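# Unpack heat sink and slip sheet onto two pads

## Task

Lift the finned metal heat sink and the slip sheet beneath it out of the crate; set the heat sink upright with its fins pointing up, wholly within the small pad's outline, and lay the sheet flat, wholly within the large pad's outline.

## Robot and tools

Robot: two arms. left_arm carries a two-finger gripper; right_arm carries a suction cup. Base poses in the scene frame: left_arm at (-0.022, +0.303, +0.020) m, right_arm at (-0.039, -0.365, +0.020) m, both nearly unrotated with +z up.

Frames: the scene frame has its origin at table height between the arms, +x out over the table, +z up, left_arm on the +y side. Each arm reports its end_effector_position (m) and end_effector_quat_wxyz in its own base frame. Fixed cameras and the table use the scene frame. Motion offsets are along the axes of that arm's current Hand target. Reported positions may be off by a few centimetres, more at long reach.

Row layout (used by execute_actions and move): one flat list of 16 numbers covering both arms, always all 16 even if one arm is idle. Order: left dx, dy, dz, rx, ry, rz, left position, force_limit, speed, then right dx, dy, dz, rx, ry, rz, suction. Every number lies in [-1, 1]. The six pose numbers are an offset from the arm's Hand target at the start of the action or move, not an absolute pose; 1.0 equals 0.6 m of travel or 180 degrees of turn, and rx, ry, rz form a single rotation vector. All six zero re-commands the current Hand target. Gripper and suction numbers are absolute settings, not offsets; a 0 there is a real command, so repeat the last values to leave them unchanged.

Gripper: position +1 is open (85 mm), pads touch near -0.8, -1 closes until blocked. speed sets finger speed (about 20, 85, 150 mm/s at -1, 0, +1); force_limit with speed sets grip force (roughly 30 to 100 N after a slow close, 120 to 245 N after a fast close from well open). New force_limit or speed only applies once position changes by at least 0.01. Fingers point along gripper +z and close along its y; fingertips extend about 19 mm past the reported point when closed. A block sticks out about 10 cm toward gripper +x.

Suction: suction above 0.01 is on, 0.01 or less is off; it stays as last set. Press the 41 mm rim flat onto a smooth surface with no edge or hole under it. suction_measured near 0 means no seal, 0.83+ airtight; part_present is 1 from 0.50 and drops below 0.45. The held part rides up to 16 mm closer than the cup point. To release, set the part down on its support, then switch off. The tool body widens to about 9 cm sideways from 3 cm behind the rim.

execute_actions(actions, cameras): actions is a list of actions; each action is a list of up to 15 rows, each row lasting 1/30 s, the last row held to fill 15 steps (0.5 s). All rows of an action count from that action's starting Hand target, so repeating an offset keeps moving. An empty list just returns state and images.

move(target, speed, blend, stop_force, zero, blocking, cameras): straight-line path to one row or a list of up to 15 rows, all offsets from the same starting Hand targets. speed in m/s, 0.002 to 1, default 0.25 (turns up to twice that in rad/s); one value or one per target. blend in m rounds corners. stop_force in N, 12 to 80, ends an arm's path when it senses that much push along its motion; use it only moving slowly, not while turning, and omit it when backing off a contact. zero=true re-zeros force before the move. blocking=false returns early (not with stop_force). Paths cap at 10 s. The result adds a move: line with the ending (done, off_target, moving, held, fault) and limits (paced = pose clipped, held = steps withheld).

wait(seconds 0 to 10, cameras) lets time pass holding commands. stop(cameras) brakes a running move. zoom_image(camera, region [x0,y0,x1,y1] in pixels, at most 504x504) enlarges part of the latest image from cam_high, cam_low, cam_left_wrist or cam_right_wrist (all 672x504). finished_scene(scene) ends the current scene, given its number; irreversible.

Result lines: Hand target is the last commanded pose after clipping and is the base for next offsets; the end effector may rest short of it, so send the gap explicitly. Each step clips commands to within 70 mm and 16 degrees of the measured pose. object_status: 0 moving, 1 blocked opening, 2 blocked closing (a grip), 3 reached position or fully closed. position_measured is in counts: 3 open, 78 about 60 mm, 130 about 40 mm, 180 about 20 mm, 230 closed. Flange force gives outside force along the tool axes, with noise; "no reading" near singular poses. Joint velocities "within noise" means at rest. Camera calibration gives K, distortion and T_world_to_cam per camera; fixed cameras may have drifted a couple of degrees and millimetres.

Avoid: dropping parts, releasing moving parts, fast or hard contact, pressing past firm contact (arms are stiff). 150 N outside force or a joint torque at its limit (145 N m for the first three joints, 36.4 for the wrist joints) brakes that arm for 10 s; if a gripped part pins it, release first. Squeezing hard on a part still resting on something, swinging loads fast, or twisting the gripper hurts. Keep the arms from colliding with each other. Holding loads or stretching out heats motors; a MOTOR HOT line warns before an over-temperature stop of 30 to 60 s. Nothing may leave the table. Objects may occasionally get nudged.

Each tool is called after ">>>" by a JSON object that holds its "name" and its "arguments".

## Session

>>> {"name": "execute_actions", "arguments": {"actions": []}}

Scene clock: 0.00 s.
left_arm: end_effector_position=(+0.6676, +0.0269, +0.1055) position_measured=3 object_status=3 end_effector_quat_wxyz=(-0.101, -0.092, +0.985, -0.109) | right_arm: end_effector_position=(+0.3586, +0.2315, +0.1453) suction_measured=0.00 part_present=0 end_effector_quat_wxyz=(-0.168, -0.333, +0.923, +0.099)
Joint positions: left_arm=[0.313 0.798 0.591 0.167 -1.61 -0.141] | right_arm=[0.666 0.247 -0.058 -0.292 -1.534 0.076]
Joint velocities: within noise
Flange force (N): no reading
Hand target: left_arm +0.6676, +0.0269, +0.1055; -0.101, -0.092, +0.985, -0.109 | right_arm +0.3586, +0.2315, +0.1453; -0.168, -0.333, +0.923, +0.099
camera_calibration:
cam_left_wrist: T_world_to_cam=[[-0.0947208, 0.976715, -0.192499, 0.0646736], [0.985645, 0.119159, 0.119604, -0.657724], [0.139757, -0.178407, -0.973981, 0.130635], [0, 0, 0, 1]] pos_world=[0.636152, 0.0385125, 0.218352]
cam_right_wrist: T_world_to_cam=[[0.583167, -0.787697, -0.198618, 0.0103638], [-0.562495, -0.567947, 0.600862, 0.288814], [-0.586102, -0.238682, -0.774284, 0.455108], [0, 0, 0, 1]] pos_world=[0.423152, 0.28082, 0.180904]

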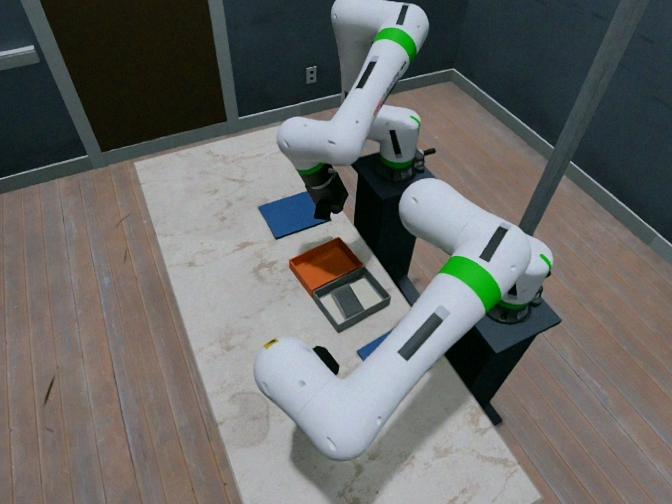

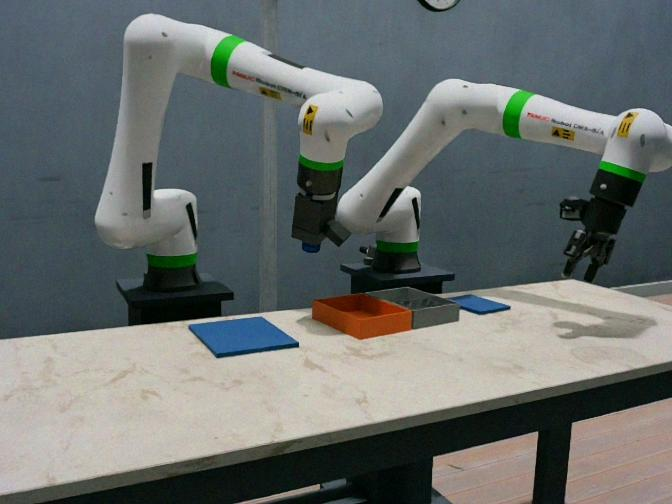

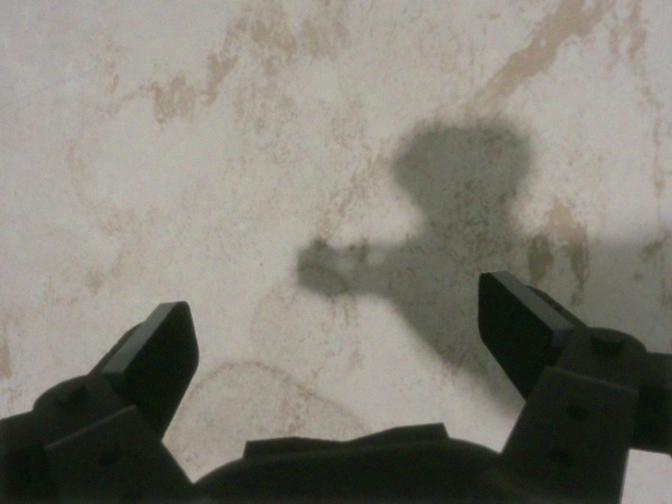

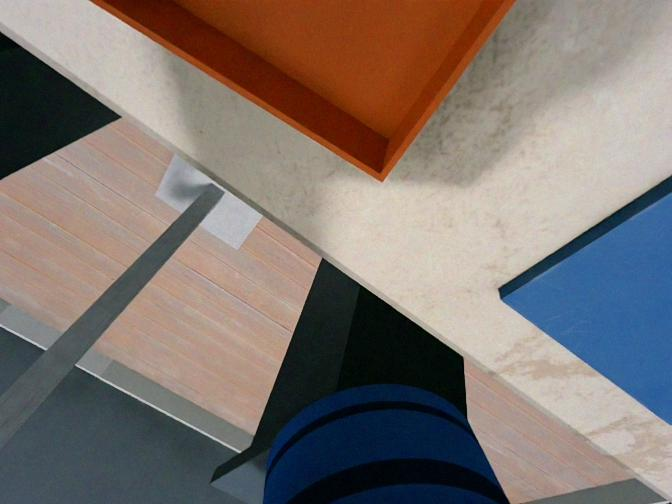

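>>> {"name": "move", "arguments": {"target": [0.566,0.347,-0.194,-0.0642,-0.0696,0.0092,0.68,-1,-1,0,0,0,0,0,0,0], "cameras": []}}

>>> {"name": "move", "arguments": {"target": [0,0,0,0,0,0,0.68,-1,-1,-0.1933,0.3035,-0.4162,0.0801,-0.0967,0.1172,0]}}

>>> {"name": "zoom_image", "arguments": {"camera": "cam_right_wrist", "region": [150, 0, 450, 280]}}

Scene clock: 4.87 s.
left_arm: end_effector_position=(+0.3191, +0.1997, +0.2501) position_measured=44 object_status=3 end_effector_quat_wxyz=(+0.000, -0.078, +0.997, +0.000) | right_arm: end_effector_position=(+0.3586, +0.2315, +0.1453) suction_measured=0.00 part_present=0 end_effector_quat_wxyz=(-0.168, -0.333, +0.923, +0.099)
Joint positions: left_arm=[0.912 -0.187 -0.246 0 -1.511 -0.755] | right_arm=[0.666 0.247 -0.058 -0.292 -1.534 0.076]
Joint velocities: within noise
Flange force (N): left_arm=[-4.8 -3.4 -0.2] | right_arm=[-6.1 -1.0 -1.9]
Hand target: left_arm +0.3191, +0.1997, +0.2501; +0.000, -0.078, +0.997, +0.000 | right_arm +0.3586, +0.2315, +0.1453; -0.168, -0.333, +0.923, +0.099
Off the commanded pose: left_arm 0.000 m, 0 deg | right_arm 0.000 m, 0 deg.
move: done
No camera images: "cameras" was empty.

Scene clock: 6.80 s.
left_arm: end_effector_position=(+0.3191, +0.1997, +0.2501) position_measured=44 object_status=3 end_effector_quat_wxyz=(+0.000, -0.078, +0.997, +0.000) | right_arm: end_effector_position=(+0.4305, +0.4271, +0.4014) suction_measured=0.00 part_present=0 end_effector_quat_wxyz=(+0.000, -0.159, +0.987, +0.000)
Joint positions: left_arm=[0.912 -0.187 -0.246 0 -1.511 -0.755] | right_arm=[0.998 0.477 0.826 0 -1.92 -0.679]
Joint velocities: within noise
Flange force (N): left_arm=[-3.5 -3.2 -0.1] | right_arm=[-8.1 4.9 -5.4]
Hand target: left_arm +0.3191, +0.1997, +0.2501; +0.000, -0.078, +0.997, +0.000 | right_arm +0.4305, +0.4271, +0.4013; +0.000, -0.159, +0.987, +0.000
Off the commanded pose: left_arm 0.000 m, 0 deg | right_arm 0.000 m, 0 deg.
move: done
camera_calibration:
cam_left_wrist: T_world_to_cam=[[-0.0505381, 0.99838, 0.0261419, -0.182393], [0.947318, 0.0396311, 0.317834, -0.373568], [0.316283, 0.0408274, -0.947786, 0.244344], [0, 0, 0, 1]] pos_world=[0.267388, 0.186926, 0.355086]
cam_right_wrist: T_world_to_cam=[[0.273942, -0.957398, 0.0913514, 0.262616], [-0.896721, -0.219933, 0.384084, 0.368629], [-0.34763, -0.187133, -0.918768, 0.675462], [0, 0, 0, 1]] pos_world=[0.493427, 0.458903, 0.455018]

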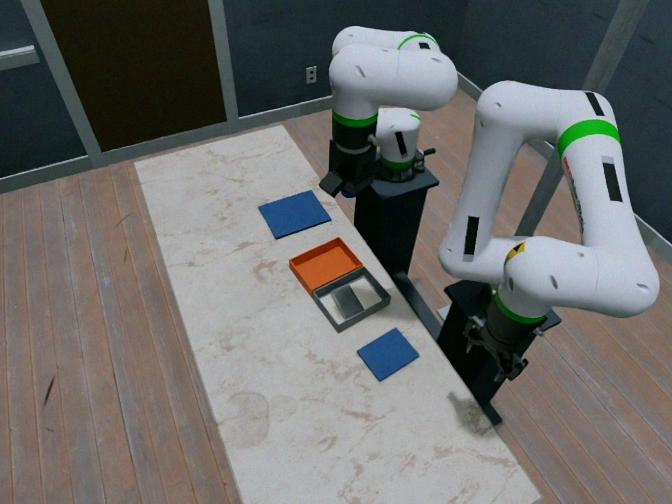

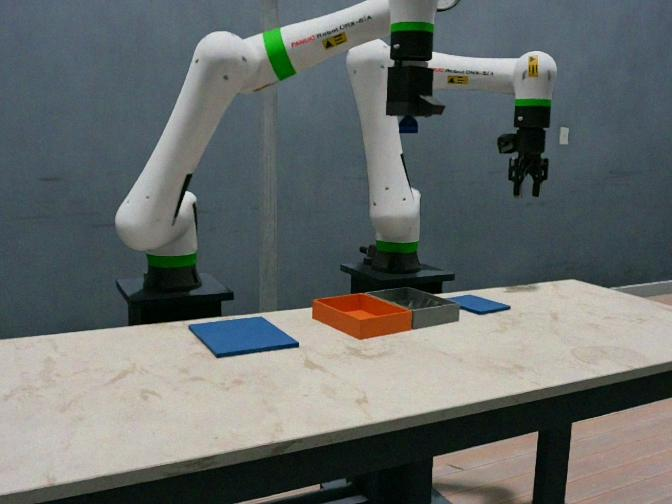

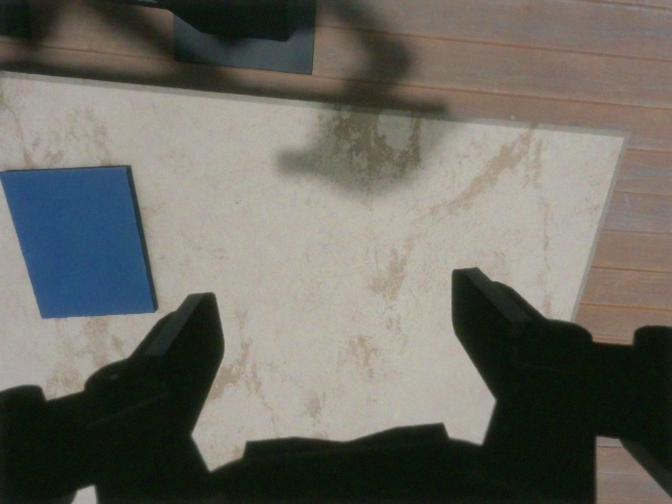

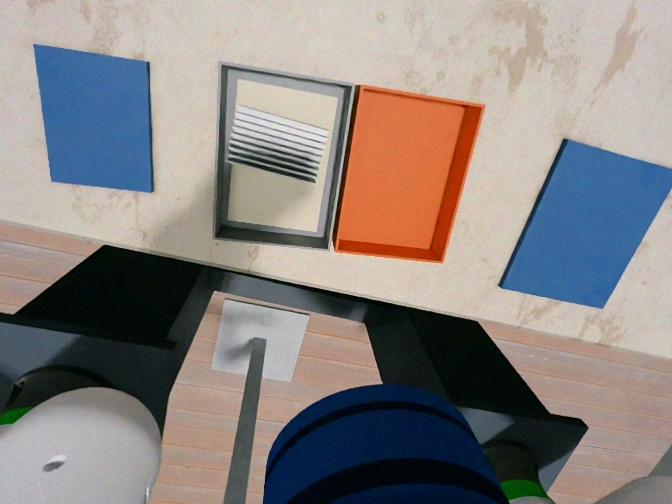

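Scaled by 1.680 from the camera's 672x504 image, which has a finer 960x720 frame.

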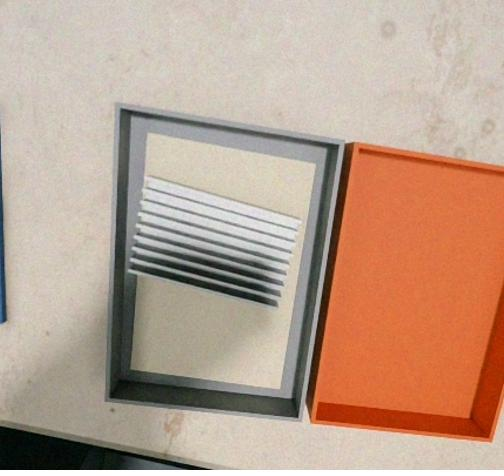

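>>> {"name": "move", "arguments": {"target": [0,0,0,0,0,0,0.68,-1,-1,0.2575,-0.664,0,0,0,0,0], "cameras": []}}

>>> {"name": "move", "arguments": {"target": [-0.0543,-0.6998,0.2,0,0,-0.439,0.68,-1,-1,0,0,0,0,0,0,0], "cameras": ["cam_left_wrist","cam_high"]}}

>>> {"name": "zoom_image", "arguments": {"camera": "cam_left_wrist", "region": [80, 0, 500, 340]}}

Scene clock: 11.77 s.
left_arm: end_effector_position=(+0.3191, +0.1997, +0.2501) position_measured=44 object_status=3 end_effector_quat_wxyz=(+0.000, -0.078, +0.997, +0.000) | right_arm: end_effector_position=(+0.4086, +0.0004, +0.4013) suction_measured=0.00 part_present=0 end_effector_quat_wxyz=(+0.000, -0.159, +0.987, +0.000)
Joint positions: left_arm=[0.912 -0.187 -0.246 0 -1.511 -0.755] | right_arm=[0.325 -0.074 0.167 0 -1.811 -0.006]
Joint velocities: within noise
Flange force (N): left_arm=[-4.0 -3.5 0.0] | right_arm=[-6.7 -1.6 -4.6]
Hand target: left_arm +0.3191, +0.1997, +0.2501; +0.000, -0.078, +0.997, +0.000 | right_arm +0.4087, +0.0003, +0.4013; +0.000, -0.159, +0.987, +0.000
Off the commanded pose: left_arm 0.000 m, 0 deg | right_arm 0.000 m, 0 deg.
move: done
No camera images: "cameras" was empty.

Scene clock: 15.03 s.
left_arm: end_effector_position=(+0.4170, -0.2099, +0.1300) position_measured=44 object_status=3 end_effector_quat_wxyz=(+0.000, +0.695, -0.719, +0.000) | right_arm: end_effector_position=(+0.4087, +0.0003, +0.4013) suction_measured=0.00 part_present=0 end_effector_quat_wxyz=(+0.000, -0.159, +0.987, +0.000)
Joint positions: left_arm=[-0.184 0.111 -0.246 0 -1.214 1.721] | right_arm=[0.325 -0.074 0.167 0 -1.811 -0.006]
Joint velocities: within noise
Flange force (N): left_arm=[3.0 0.8 -0.2] | right_arm=[-5.0 -1.0 -3.7]
Hand target: left_arm +0.4170, -0.2099, +0.1300; +0.000, +0.695, -0.719, +0.000 | right_arm +0.4087, +0.0003, +0.4013; +0.000, -0.159, +0.987, +0.000
Off the commanded pose: left_arm 0.000 m, 0 deg | right_arm 0.000 m, 0 deg.
move: done
camera_calibration:
cam_left_wrist: T_world_to_cam=[[-0.989751, 0.140481, 0.025668, 0.446206], [0.141316, 0.937565, 0.317808, 0.112656], [0.0205804, 0.318178, -0.947808, 0.297892], [0, 0, 0, 1]] pos_world=[0.419582, -0.263088, 0.235089]
Images, in order (width x height): cam_high 672x504, cam_left_wrist 672x504.

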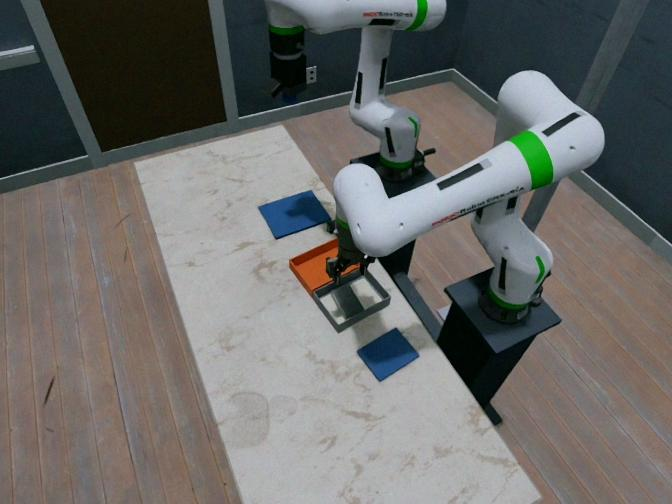

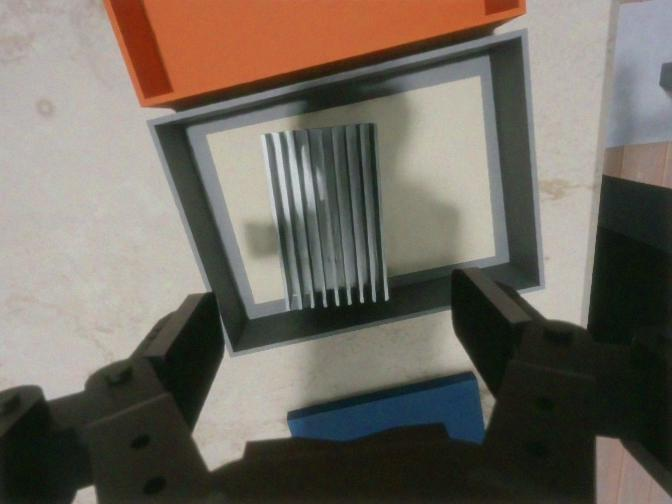

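Scaled by 1.200 from the camera's 672x504 image, which has a finer 960x720 frame.

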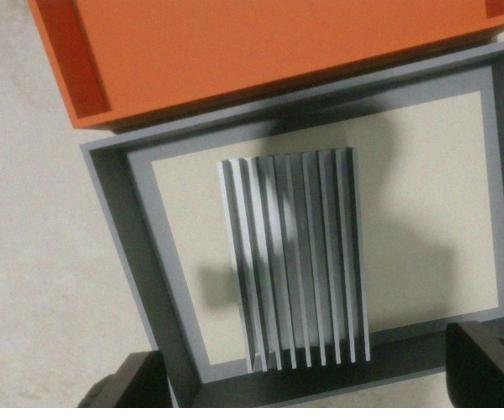

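>>> {"name": "move", "arguments": {"target": [-0.0042,-0.0023,0.15,0,0,0.003,0.68,-1,-1,0,0,0,0,0,0,0], "speed": 0.12, "cameras": ["cam_left_wrist"]}}

Scene clock: 18.20 s.
left_arm: end_effector_position=(+0.4185, -0.2074, +0.0400) position_measured=44 object_status=3 end_effector_quat_wxyz=(+0.000, +0.691, -0.723, +0.000) | right_arm: end_effector_position=(+0.4087, +0.0003, +0.4013) suction_measured=0.00 part_present=0 end_effector_quat_wxyz=(+0.000, -0.159, +0.987, +0.000)
Joint positions: left_arm=[-0.178 0.214 -0.359 -0.001 -0.997 1.705] | right_arm=[0.325 -0.074 0.167 0 -1.811 -0.006]
Joint velocities: within noise
Flange force (N): left_arm=[4.0 -0.3 0.0] | right_arm=[-5.5 -1.0 -3.6]
Hand target: left_arm +0.4185, -0.2074, +0.0400; +0.000, +0.691, -0.723, +0.000 | right_arm +0.4087, +0.0003, +0.4013; +0.000, -0.159, +0.987, +0.000
Off the commanded pose: left_arm 0.000 m, 0 deg | right_arm 0.000 m, 0 deg.
move: done
camera_calibration:
cam_left_wrist: T_world_to_cam=[[-0.98836, 0.149967, 0.0255985, 0.451079], [0.150275, 0.936105, 0.318, 0.134547], [0.0237267, 0.318145, -0.947745, 0.210418], [0, 0, 0, 1]] pos_world=[0.420617, -0.260541, 0.14509]
Images, in order (width x height): cam_left_wrist 672x504.

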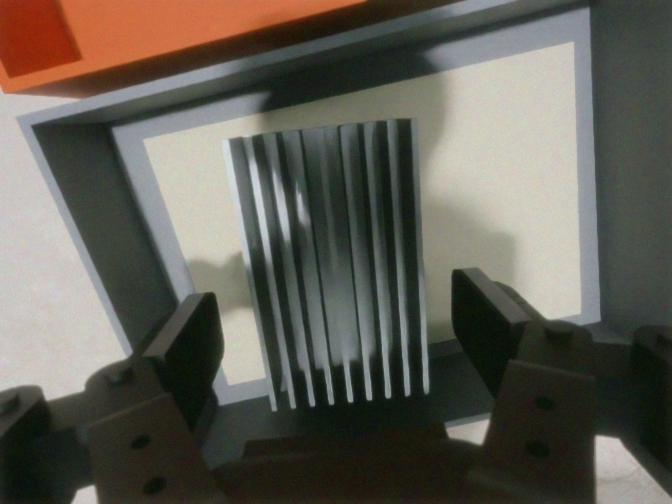

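>>> {"name": "move", "arguments": {"target": [0,0,0.0575,0,0,0,0.68,-1,-1,0,0,0,0,0,0,0], "speed": 0.04, "stop_force": 15, "cameras": ["cam_left_wrist"]}}

>>> {"name": "execute_actions", "arguments": {"actions": [[[0,0,0,0,0,0,-1,-0.8,-1,0,0,0,0,0,0,0]],[[0,0,0,0,0,0,-1,-0.8,-1,0,0,0,0,0,0,0]]], "cameras": ["cam_left_wrist"]}}

Scene clock: 21.07 s.
left_arm: end_effector_position=(+0.4185, -0.2074, +0.0055) position_measured=44 object_status=3 end_effector_quat_wxyz=(+0.000, +0.691, -0.723, +0.000) | right_arm: end_effector_position=(+0.4087, +0.0003, +0.4013) suction_measured=0.00 part_present=0 end_effector_quat_wxyz=(+0.000, -0.159, +0.987, +0.000)
Joint positions: left_arm=[-0.178 0.267 -0.39 0 -0.914 1.705] | right_arm=[0.325 -0.074 0.167 0 -1.811 -0.006]
Joint velocities: within noise
Flange force (N): left_arm=[3.8 -0.1 0.2] | right_arm=[-5.5 -1.5 -3.8]
Hand target: left_arm +0.4185, -0.2074, +0.0055; +0.000, +0.691, -0.723, +0.000 | right_arm +0.4087, +0.0003, +0.4013; +0.000, -0.159, +0.987, +0.000
Off the commanded pose: left_arm 0.000 m, 0 deg | right_arm 0.000 m, 0 deg.
move: done
camera_calibration:
cam_left_wrist: T_world_to_cam=[[-0.988377, 0.149845, 0.0256273, 0.451949], [0.150173, 0.936195, 0.317783, 0.145702], [0.023626, 0.317938, -0.947817, 0.177748], [0, 0, 0, 1]] pos_world=[0.420617, -0.26064, 0.110589]
Images, in order (width x height): cam_left_wrist 672x504.

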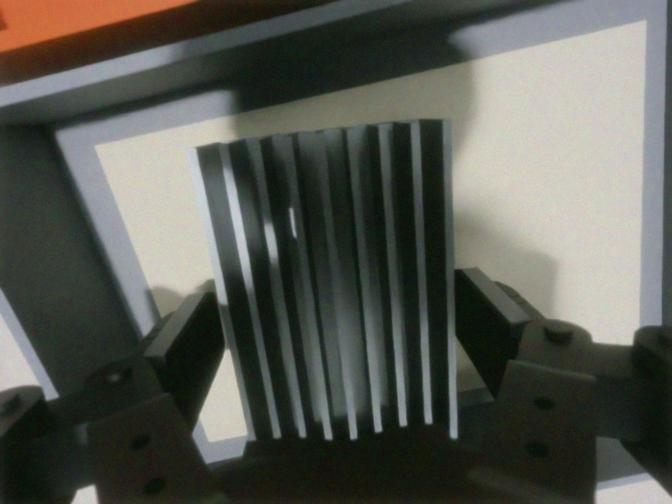

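Scene clock: 22.27 s.
left_arm: end_effector_position=(+0.4185, -0.2074, +0.0055) position_measured=78 object_status=2 end_effector_quat_wxyz=(+0.000, +0.691, -0.723, +0.000) | right_arm: end_effector_position=(+0.4087, +0.0003, +0.4013) suction_measured=0.00 part_present=0 end_effector_quat_wxyz=(+0.000, -0.159, +0.987, +0.000)
Joint positions: left_arm=[-0.178 0.267 -0.39 0 -0.914 1.705] | right_arm=[0.325 -0.074 0.167 0 -1.811 -0.006]
Joint velocities: within noise
Flange force (N): left_arm=[2.9 1.8 -12.5] | right_arm=[-5.1 -1.0 -3.2]
Flange force at the end of the 1st action (N): left_arm=[3.9 -0.1 0.4] | right_arm=[-5.4 -1.4 -3.4]
Hand target: left_arm +0.4185, -0.2074, +0.0055; +0.000, +0.691, -0.723, +0.000 | right_arm +0.4087, +0.0003, +0.4013; +0.000, -0.159, +0.987, +0.000
Off the commanded pose: left_arm 0.000 m, 0 deg | right_arm 0.000 m, 0 deg.
camera_calibration:
cam_left_wrist: T_world_to_cam=[[-0.988378, 0.149841, 0.0256301, 0.451948], [0.15017, 0.936186, 0.317813, 0.145697], [0.0236268, 0.317968, -0.947807, 0.177754], [0, 0, 0, 1]] pos_world=[0.420617, -0.26064, 0.110589]
Images, in order (width x height): cam_left_wrist 672x504.

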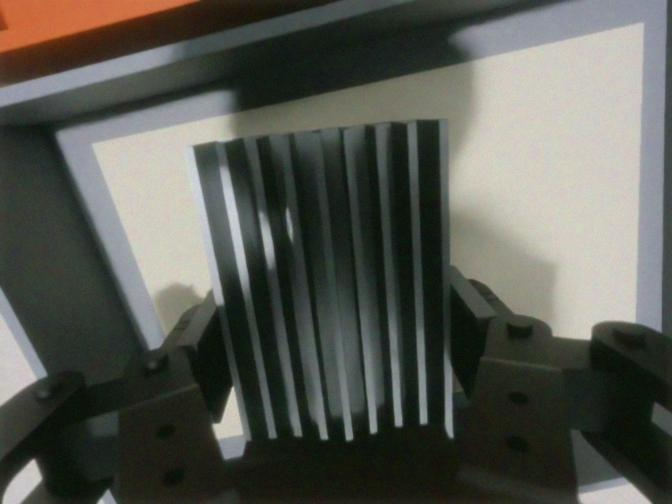

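>>> {"name": "move", "arguments": {"target": [[0,0,-0.03,0,0,0,-1,-0.8,-1,0,0,0,0,0,0,0],[0,0,-0.255,0,0,0,-1,-0.8,-1,0,0,0,0,0,0,0]], "speed": [0.04,0.15], "cameras": ["cam_left_wrist"]}}

>>> {"name": "move", "arguments": {"target": [-0.3135,0.055,0.148,0,0,0.458,-1,-0.8,-1,0,0,0,0,0,0,0], "speed": 0.15, "cameras": ["cam_left_wrist","cam_high"]}}

Scene clock: 25.43 s.
left_arm: end_effector_position=(+0.4184, -0.2075, +0.1586) position_measured=78 object_status=2 end_effector_quat_wxyz=(+0.000, +0.691, -0.723, +0.000) | right_arm: end_effector_position=(+0.4087, +0.0003, +0.4013) suction_measured=0.00 part_present=0 end_effector_quat_wxyz=(+0.000, -0.159, +0.987, +0.000)
Joint positions: left_arm=[-0.178 0.089 -0.2 0 -1.282 1.705] | right_arm=[0.325 -0.074 0.167 0 -1.811 -0.006]
Joint velocities: within noise
Flange force (N): left_arm=[4.2 -0.5 1.5] | right_arm=[-5.5 -1.2 -3.3]
Hand target: left_arm +0.4184, -0.2074, +0.1585; +0.000, +0.691, -0.723, +0.000 | right_arm +0.4087, +0.0003, +0.4013; +0.000, -0.159, +0.987, +0.000
Off the commanded pose: left_arm 0.000 m, 0 deg | right_arm 0.000 m, 0 deg.
move: done
camera_calibration:
cam_left_wrist: T_world_to_cam=[[-0.98838, 0.149818, 0.0256765, 0.447926], [0.15017, 0.936291, 0.317502, 0.0972905], [0.0235268, 0.317669, -0.94791, 0.322793], [0, 0, 0, 1]] pos_world=[0.420516, -0.260741, 0.263587]
Images, in order (width x height): cam_left_wrist 672x504.

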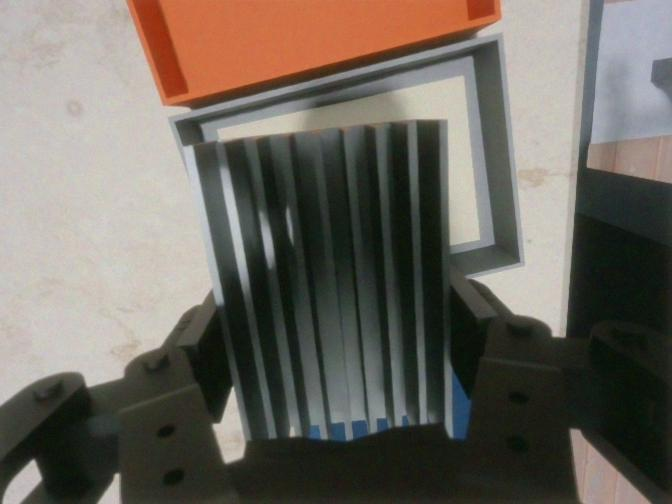

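Scene clock: 30.63 s.
left_arm: end_effector_position=(+0.3938, -0.0180, +0.0697) position_measured=78 object_status=2 end_effector_quat_wxyz=(+0.000, -0.044, +0.999, +0.000) | right_arm: end_effector_position=(+0.4087, +0.0003, +0.4013) suction_measured=0.00 part_present=0 end_effector_quat_wxyz=(+0.000, -0.159, +0.987, +0.000)
Joint positions: left_arm=[0.29 -0.004 -0.522 0 -1.053 -0.202] | right_arm=[0.325 -0.074 0.167 0 -1.811 -0.006]
Joint velocities: within noise
Flange force (N): left_arm=[-1.1 -4.8 1.9] | right_arm=[-5.1 -1.3 -3.4]
Hand target: left_arm +0.3938, -0.0180, +0.0698; +0.000, -0.044, +0.999, +0.000 | right_arm +0.4087, +0.0003, +0.4013; +0.000, -0.159, +0.987, +0.000
Off the commanded pose: left_arm 0.000 m, 0 deg | right_arm 0.000 m, 0 deg.
move: done
camera_calibration:
cam_left_wrist: T_world_to_cam=[[0.0184776, 0.999487, 0.0261629, 0.0162919], [0.947846, -0.0258386, 0.317678, -0.379779], [0.318191, 0.0189285, -0.947837, 0.0575672], [0, 0, 0, 1]] pos_world=[0.341354, -0.0271861, 0.174786]
Images, in order (width x height): cam_high 672x504, cam_left_wrist 672x504.

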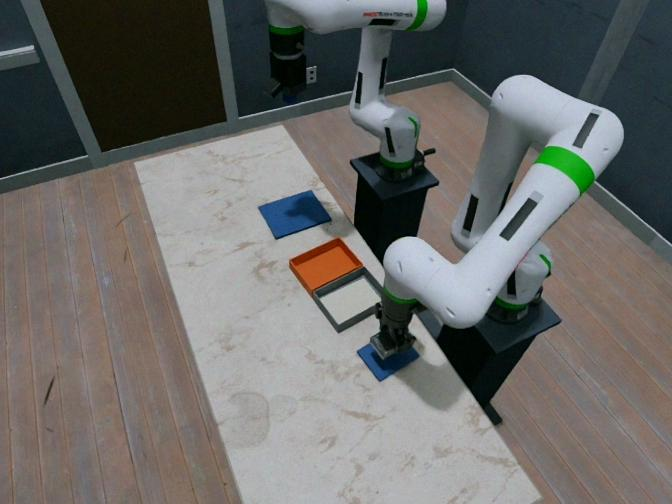

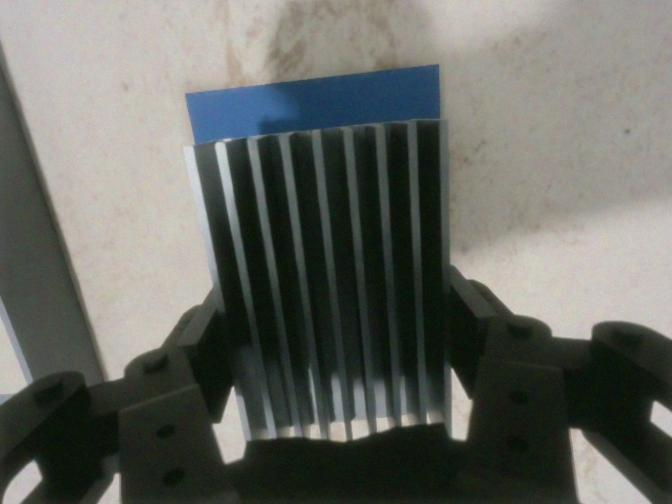

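>>> {"name": "move", "arguments": {"target": [0,0,0.088,0,0,0,-1,-0.8,-1,0,0,0,0,0,0,0], "speed": 0.06, "cameras": ["cam_left_wrist"]}}

>>> {"name": "move", "arguments": {"target": [0,0,0.03,0,0,0,-1,-0.8,-1,0,0,0,0,0,0,0], "speed": 0.008, "stop_force": 12, "cameras": ["cam_left_wrist"]}}

Scene clock: 33.10 s.
left_arm: end_effector_position=(+0.3938, -0.0180, +0.0170) position_measured=78 object_status=2 end_effector_quat_wxyz=(+0.000, -0.044, +0.999, +0.000) | right_arm: end_effector_position=(+0.4087, +0.0003, +0.4013) suction_measured=0.00 part_present=0 end_effector_quat_wxyz=(+0.000, -0.159, +0.987, +0.000)
Joint positions: left_arm=[0.29 0.08 -0.582 0 -0.908 -0.202] | right_arm=[0.325 -0.074 0.167 0 -1.811 -0.006]
Joint velocities: within noise
Flange force (N): left_arm=[-1.4 -4.0 2.2] | right_arm=[-5.2 -1.1 -3.3]
Hand target: left_arm +0.3938, -0.0180, +0.0170; +0.000, -0.044, +0.999, +0.000 | right_arm +0.4087, +0.0003, +0.4013; +0.000, -0.159, +0.987, +0.000
Off the commanded pose: left_arm 0.000 m, 0 deg | right_arm 0.000 m, 0 deg.
move: done
camera_calibration:
cam_left_wrist: T_world_to_cam=[[0.0184719, 0.999487, 0.0261682, 0.0176745], [0.947776, -0.025839, 0.317888, -0.363008], [0.318401, 0.0189296, -0.947767, 0.00744198], [0, 0, 0, 1]] pos_world=[0.341354, -0.0271861, 0.121987]
Images, in order (width x height): cam_left_wrist 672x504.

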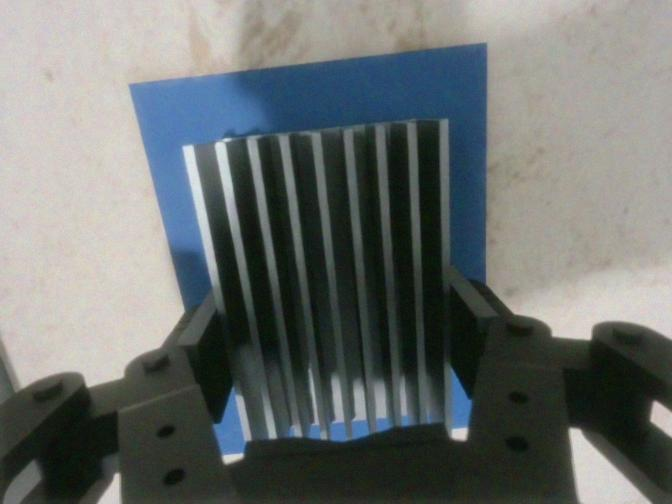

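Scene clock: 34.53 s.
left_arm: end_effector_position=(+0.3939, -0.0180, +0.0103) position_measured=78 object_status=2 end_effector_quat_wxyz=(+0.000, -0.044, +0.999, +0.000) | right_arm: end_effector_position=(+0.4087, +0.0003, +0.4013) suction_measured=0.00 part_present=0 end_effector_quat_wxyz=(+0.000, -0.159, +0.987, +0.000)
Joint positions: left_arm=[0.29 0.092 -0.588 0 -0.89 -0.202] | right_arm=[0.325 -0.074 0.167 0 -1.811 -0.006]
Joint velocities: within noise
Flange force (N): left_arm=[3.1 -3.5 -22.8] | right_arm=[-5.2 -0.9 -3.3]
Hand target: left_arm +0.3938, -0.0180, +0.0103; +0.000, -0.044, +0.999, +0.000 (not the last commanded pose) | right_arm +0.4087, +0.0003, +0.4013; +0.000, -0.159, +0.987, +0.000
Off the commanded pose: left_arm 0.011 m, 0 deg | right_arm 0.000 m, 0 deg.
move: contact (left_arm)
camera_calibration:
cam_left_wrist: T_world_to_cam=[[0.0184382, 0.999485, 0.0262637, 0.01785], [0.947747, -0.0258392, 0.317976, -0.360878], [0.318491, 0.0190285, -0.947735, 0.00106023], [0, 0, 0, 1]] pos_world=[0.341354, -0.0271858, 0.115287]
Images, in order (width x height): cam_left_wrist 672x504.

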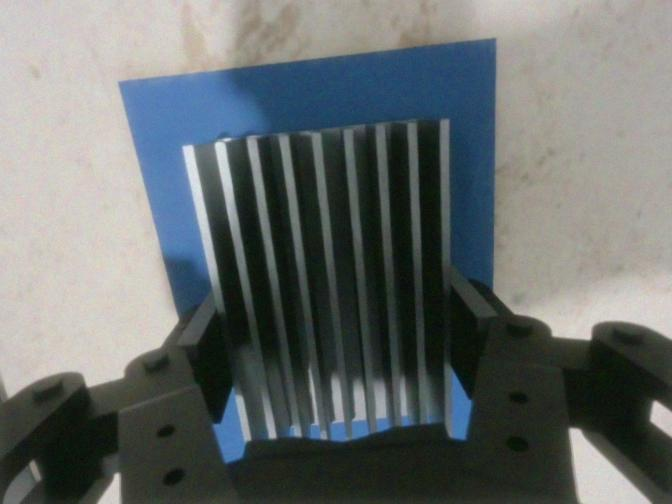

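>>> {"name": "execute_actions", "arguments": {"actions": [[[0,0,0,0,0,0,0.8,-0.8,-1,0,0,0,0,0,0,0]],[[0,0,0,0,0,0,0.8,-0.8,-1,0,0,0,0,0,0,0]]], "cameras": []}}

>>> {"name": "move", "arguments": {"target": [[0,0,-0.15,0,0,0,0.8,-0.8,-1,0,0,0,0,0,0,0],[0,0,-0.35,0,0,0,0.8,-0.8,-1,0,0,0,0,0,0,0],[0.091,0.373,-0.38,0,0,0,0.8,-0.8,-1,0,0,0,0,0,0,0]], "speed": [0.06,0.25,0.25], "blend": 0.02, "cameras": []}}

>>> {"name": "move", "arguments": {"target": [0,0,0,0,0,0,0.8,-0.8,-1,-0.1537,0.405,0,0,0,0.1017,0], "cameras": ["cam_right_wrist","cam_high"]}}

>>> {"name": "zoom_image", "arguments": {"camera": "cam_right_wrist", "region": [0, 0, 300, 270]}}

Scene clock: 37.40 s.
left_arm: end_effector_position=(+0.3938, -0.0180, +0.0103) position_measured=28 object_status=0 end_effector_quat_wxyz=(+0.000, -0.044, +0.999, +0.000) | right_arm: end_effector_position=(+0.4087, +0.0003, +0.4013) suction_measured=0.00 part_present=0 end_effector_quat_wxyz=(+0.000, -0.159, +0.987, +0.000)
Joint positions: left_arm=[0.29 0.093 -0.588 0 -0.89 -0.202] | right_arm=[0.325 -0.074 0.167 0 -1.811 -0.006]
Joint velocities: within noise
Flange force (N): left_arm=[-1.3 -4.7 0.0] | right_arm=[-4.9 -1.0 -3.5]
Flange force at the end of the 1st action (N): left_arm=[-0.9 -4.0 -0.1] | right_arm=[-5.1 -1.0 -3.6]
Hand target: left_arm +0.3938, -0.0180, +0.0103; +0.000, -0.044, +0.999, +0.000 | right_arm +0.4087, +0.0003, +0.4013; +0.000, -0.159, +0.987, +0.000
Off the commanded pose: left_arm 0.000 m, 0 deg | right_arm 0.000 m, 0 deg.
No camera images: "cameras" was empty.

Scene clock: 40.73 s.
left_arm: end_effector_position=(+0.3197, +0.2000, +0.2383) position_measured=28 object_status=3 end_effector_quat_wxyz=(+0.000, -0.044, +0.999, +0.000) | right_arm: end_effector_position=(+0.4087, +0.0003, +0.4013) suction_measured=0.00 part_present=0 end_effector_quat_wxyz=(+0.000, -0.159, +0.987, +0.000)
Joint positions: left_arm=[0.911 -0.183 -0.27 0 -1.483 -0.823] | right_arm=[0.325 -0.074 0.167 0 -1.811 -0.006]
Joint velocities: within noise
Flange force (N): left_arm=[-4.7 -2.8 0.0] | right_arm=[-6.0 -1.3 -3.6]
Hand target: left_arm +0.3197, +0.2001, +0.2383; +0.000, -0.044, +0.999, +0.000 | right_arm +0.4087, +0.0003, +0.4013; +0.000, -0.159, +0.987, +0.000
Off the commanded pose: left_arm 0.000 m, 0 deg | right_arm 0.000 m, 0 deg.
move: done
No camera images: "cameras" was empty.

Scene clock: 42.27 s.
left_arm: end_effector_position=(+0.3197, +0.2001, +0.2383) position_measured=28 object_status=3 end_effector_quat_wxyz=(+0.000, -0.044, +0.999, +0.000) | right_arm: end_effector_position=(+0.4201, +0.2600, +0.4014) suction_measured=0.00 part_present=0 end_effector_quat_wxyz=(+0.000, +0.000, +1.000, +0.000)
Joint positions: left_arm=[0.911 -0.183 -0.27 0 -1.483 -0.823] | right_arm=[0.821 0.146 0.395 0 -1.819 -0.821]
Joint velocities: within noise
Flange force (N): left_arm=[-3.5 -3.2 -0.1] | right_arm=[-5.2 3.9 -3.8]
Hand target: left_arm +0.3197, +0.2001, +0.2383; +0.000, -0.044, +0.999, +0.000 | right_arm +0.4201, +0.2600, +0.4013; +0.000, +0.000, +1.000, +0.000
Off the commanded pose: left_arm 0.000 m, 0 deg | right_arm 0.000 m, 0 deg.
move: done
camera_calibration:
cam_right_wrist: T_world_to_cam=[[-0.0405728, -0.994999, 0.0912786, 0.24742], [-0.920423, 0.0727674, 0.384091, 0.256385], [-0.388812, -0.0684313, -0.918772, 0.627008], [0, 0, 0, 1]] pos_world=[0.489809, 0.270433, 0.455018]
Images, in order (width x height): cam_high 672x504, cam_right_wrist 672x504.

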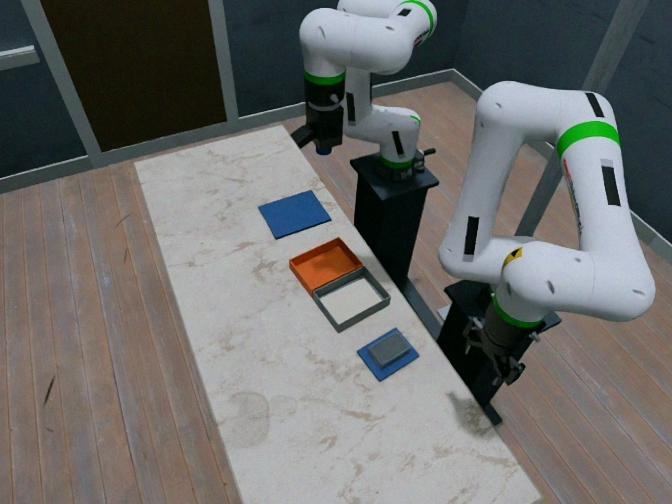

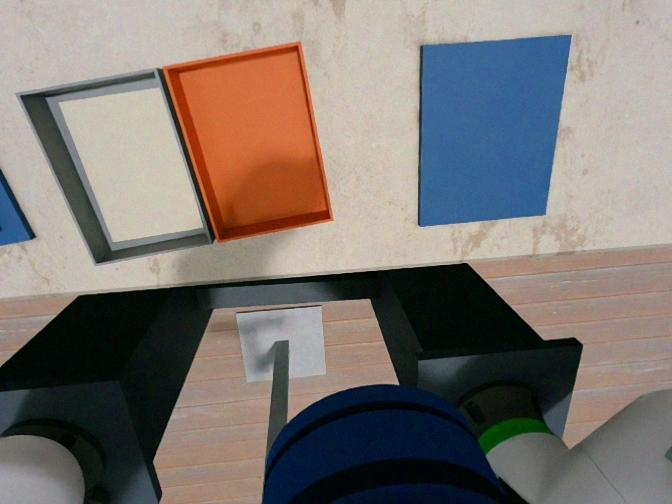

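Scaled by 1.680 from the camera's 672x504 image, which has a finer 960x720 frame.

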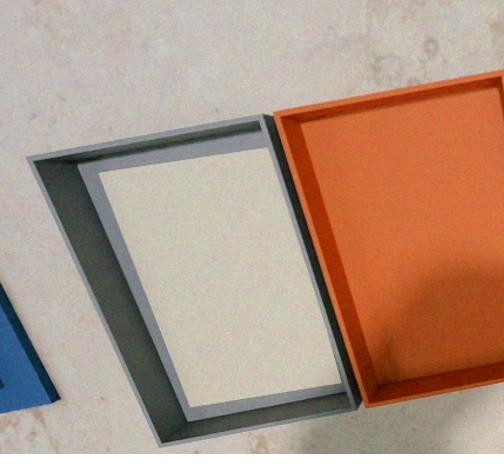

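>>> {"name": "move", "arguments": {"target": [0,0,0,0,0,0,0.8,-0.8,-1,0.0152,0.335,0.5,0,0,-0.0267,0], "cameras": ["cam_right_wrist"]}}

>>> {"name": "zoom_image", "arguments": {"camera": "cam_right_wrist", "region": [100, 0, 604, 504]}}

Scene clock: 46.93 s.
left_arm: end_effector_position=(+0.3197, +0.2001, +0.2383) position_measured=28 object_status=3 end_effector_quat_wxyz=(+0.000, -0.044, +0.999, +0.000) | right_arm: end_effector_position=(+0.4111, +0.4610, +0.1014) suction_measured=0.00 part_present=0 end_effector_quat_wxyz=(+0.000, -0.042, +0.999, +0.000)
Joint positions: left_arm=[0.911 -0.183 -0.27 0 -1.483 -0.823] | right_arm=[1.055 0.509 0.16 0 -1.222 -0.971]
Joint velocities: within noise
Flange force (N): left_arm=[-3.5 -3.1 0.1] | right_arm=[-5.1 5.3 0.1]
Hand target: left_arm +0.3197, +0.2001, +0.2383; +0.000, -0.044, +0.999, +0.000 | right_arm +0.4111, +0.4610, +0.1013; +0.000, -0.042, +0.999, +0.000
Off the commanded pose: left_arm 0.000 m, 0 deg | right_arm 0.000 m, 0 deg.
move: done
camera_calibration:
cam_right_wrist: T_world_to_cam=[[0.0430135, -0.994896, 0.0912834, 0.439982], [-0.923258, -0.00466957, 0.384153, 0.385609], [-0.381766, -0.100802, -0.918746, 0.373677], [0, 0, 0, 1]] pos_world=[0.479748, 0.477204, 0.155018]
Images, in order (width x height): cam_right_wrist 672x504.

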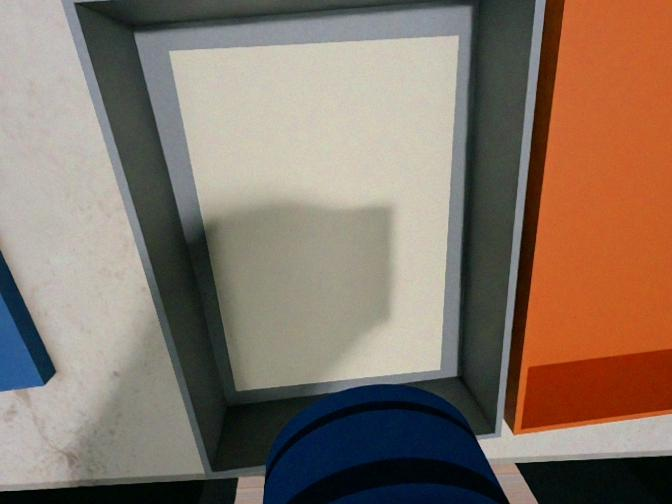

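Scaled by 1.000.

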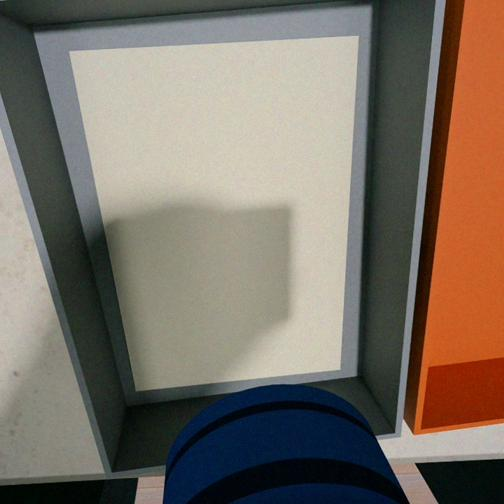

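>>> {"name": "move", "arguments": {"target": [0,0,0,0,0,0,0.8,-0.8,-1,0,0,0.154,0,0,0,0], "speed": 0.12, "cameras": ["cam_low"]}}

>>> {"name": "move", "arguments": {"target": [0,0,0,0,0,0,0.8,-0.8,-1,0,0,0.044,0,0,0,1], "speed": 0.02, "stop_force": 12, "cameras": ["cam_low"]}}

Scene clock: 50.37 s.
left_arm: end_effector_position=(+0.3197, +0.2001, +0.2383) position_measured=28 object_status=3 end_effector_quat_wxyz=(+0.000, -0.044, +0.999, +0.000) | right_arm: end_effector_position=(+0.4111, +0.4610, +0.0089) suction_measured=0.00 part_present=0 end_effector_quat_wxyz=(+0.000, -0.042, +0.999, +0.000)
Joint positions: left_arm=[0.911 -0.183 -0.27 0 -1.483 -0.823] | right_arm=[1.055 0.605 0.073 0 -1.039 -0.971]
Joint velocities: within noise
Flange force (N): left_arm=[-3.7 -2.9 -0.1] | right_arm=[-5.0 5.4 1.3]
Hand target: left_arm +0.3197, +0.2001, +0.2383; +0.000, -0.044, +0.999, +0.000 | right_arm +0.4111, +0.4610, +0.0089; +0.000, -0.042, +0.999, +0.000
Off the commanded pose: left_arm 0.000 m, 0 deg | right_arm 0.000 m, 0 deg.
move: done
Images, in order (width x height): cam_low 672x504.

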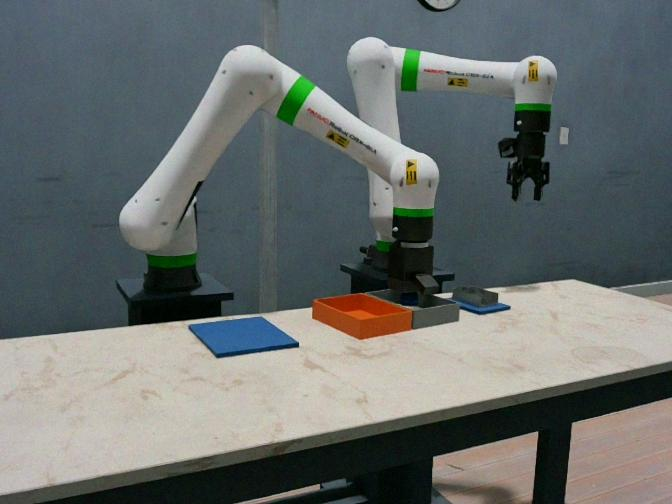

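Scene clock: 52.37 s.
left_arm: end_effector_position=(+0.3197, +0.2001, +0.2383) position_measured=28 object_status=3 end_effector_quat_wxyz=(+0.000, -0.044, +0.999, +0.000) | right_arm: end_effector_position=(+0.4111, +0.4610, -0.0175) suction_measured=0.90 part_present=1 end_effector_quat_wxyz=(+0.000, -0.042, +0.999, +0.000)
Joint positions: left_arm=[0.911 -0.183 -0.27 0 -1.483 -0.823] | right_arm=[1.055 0.64 0.057 0 -0.989 -0.971]
Joint velocities: within noise
Flange force (N): left_arm=[-3.3 -3.0 0.2] | right_arm=[-5.2 5.4 1.8]
Hand target: left_arm +0.3197, +0.2001, +0.2383; +0.000, -0.044, +0.999, +0.000 | right_arm +0.4111, +0.4610, -0.0175; +0.000, -0.042, +0.999, +0.000
Off the commanded pose: left_arm 0.000 m, 0 deg | right_arm 0.000 m, 0 deg.
move: done
Images, in order (width x height): cam_low 672x504.

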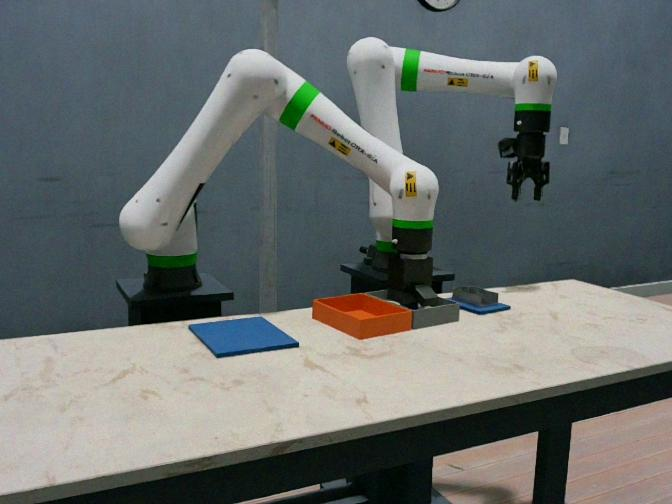

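>>> {"name": "move", "arguments": {"target": [[0,0,0,0,0,0,0.8,-0.8,-1,0,0,-0.05,0,0,0,1],[0,0,0,0,0,0,0.8,-0.8,-1,0,0,-0.2,0,0,0,1]], "speed": [0.05,0.15], "blend": 0.005, "cameras": []}}

>>> {"name": "move", "arguments": {"target": [[0,0,0,0,0,0,0.8,-0.8,-1,0.0318,-0.6919,0,0,0,0.02,1],[0,0,0,0,0,0,0.8,-0.8,-1,0.0318,-0.6919,0.15,0,0,0.02,1]], "speed": [0.2,0.12], "blend": 0.01, "cameras": ["cam_high","cam_low"]}}

>>> {"name": "zoom_image", "arguments": {"camera": "cam_high", "region": [240, 140, 380, 280]}}

>>> {"name": "zoom_image", "arguments": {"camera": "cam_low", "region": [170, 220, 330, 380]}}

Scene clock: 55.03 s.
left_arm: end_effector_position=(+0.3197, +0.2001, +0.2383) position_measured=28 object_status=3 end_effector_quat_wxyz=(+0.000, -0.044, +0.999, +0.000) | right_arm: end_effector_position=(+0.4112, +0.4610, +0.1025) suction_measured=0.90 part_present=1 end_effector_quat_wxyz=(+0.000, -0.042, +0.999, +0.000)
Joint positions: left_arm=[0.911 -0.183 -0.27 0 -1.483 -0.823] | right_arm=[1.055 0.508 0.162 0 -1.225 -0.972]
Joint velocities: within noise
Flange force (N): left_arm=[-3.8 -3.2 -0.1] | right_arm=[-5.4 5.4 0.3]
Hand target: left_arm +0.3197, +0.2001, +0.2383; +0.000, -0.044, +0.999, +0.000 | right_arm +0.4111, +0.4610, +0.1025; +0.000, -0.042, +0.999, +0.000
Off the commanded pose: left_arm 0.000 m, 0 deg | right_arm 0.000 m, 0 deg.
move: done
No camera images: "cameras" was empty.

Scene clock: 58.27 s.
left_arm: end_effector_position=(+0.3197, +0.2001, +0.2383) position_measured=28 object_status=3 end_effector_quat_wxyz=(+0.000, -0.044, +0.999, +0.000) | right_arm: end_effector_position=(+0.4266, +0.0458, +0.0125) suction_measured=0.90 part_present=1 end_effector_quat_wxyz=(+0.000, -0.010, +1.000, +0.000)
Joint positions: left_arm=[0.911 -0.183 -0.27 0 -1.483 -0.823] | right_arm=[0.415 0.201 -0.506 0 -0.864 -0.394]
Joint velocities: within noise
Flange force (N): left_arm=[-3.9 -3.3 -0.3] | right_arm=[-7.0 1.0 2.2]
Hand target: left_arm +0.3197, +0.2001, +0.2383; +0.000, -0.044, +0.999, +0.000 | right_arm +0.4266, +0.0457, +0.0125; +0.000, -0.010, +1.000, +0.000
Off the commanded pose: left_arm 0.000 m, 0 deg | right_arm 0.000 m, 0 deg.
move: done
Images, in order (width x height): cam_high 672x504, cam_low 672x504.

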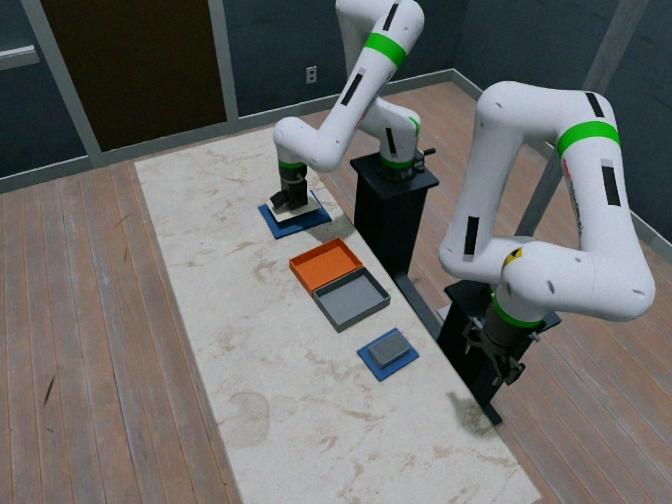

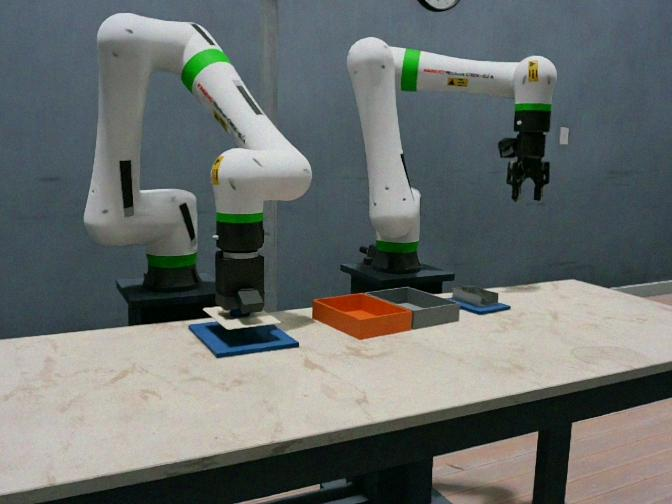

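Scaled by 3.600 from the camera's 672x504 image, which has a finer 960x720 frame.

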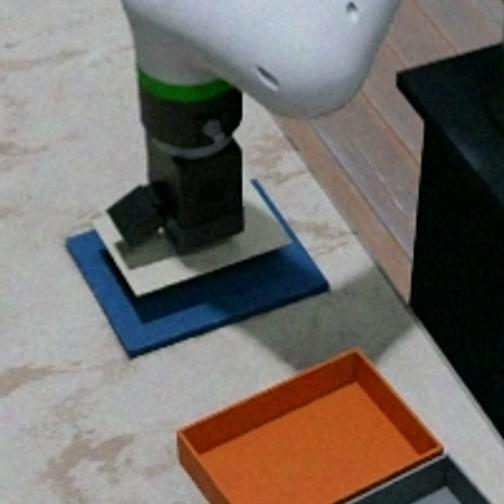

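Scaled by 3.150 from the camera's 672x504 image, which has a finer 960x720 frame.

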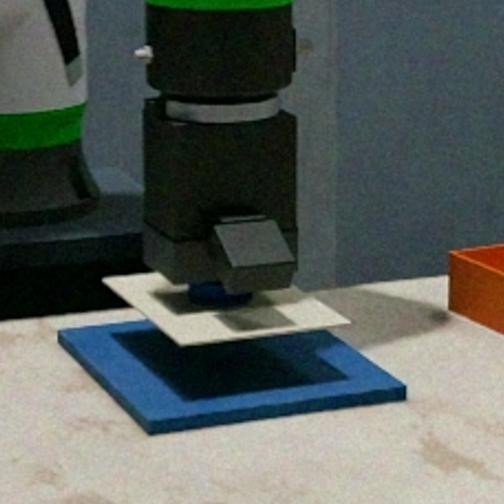

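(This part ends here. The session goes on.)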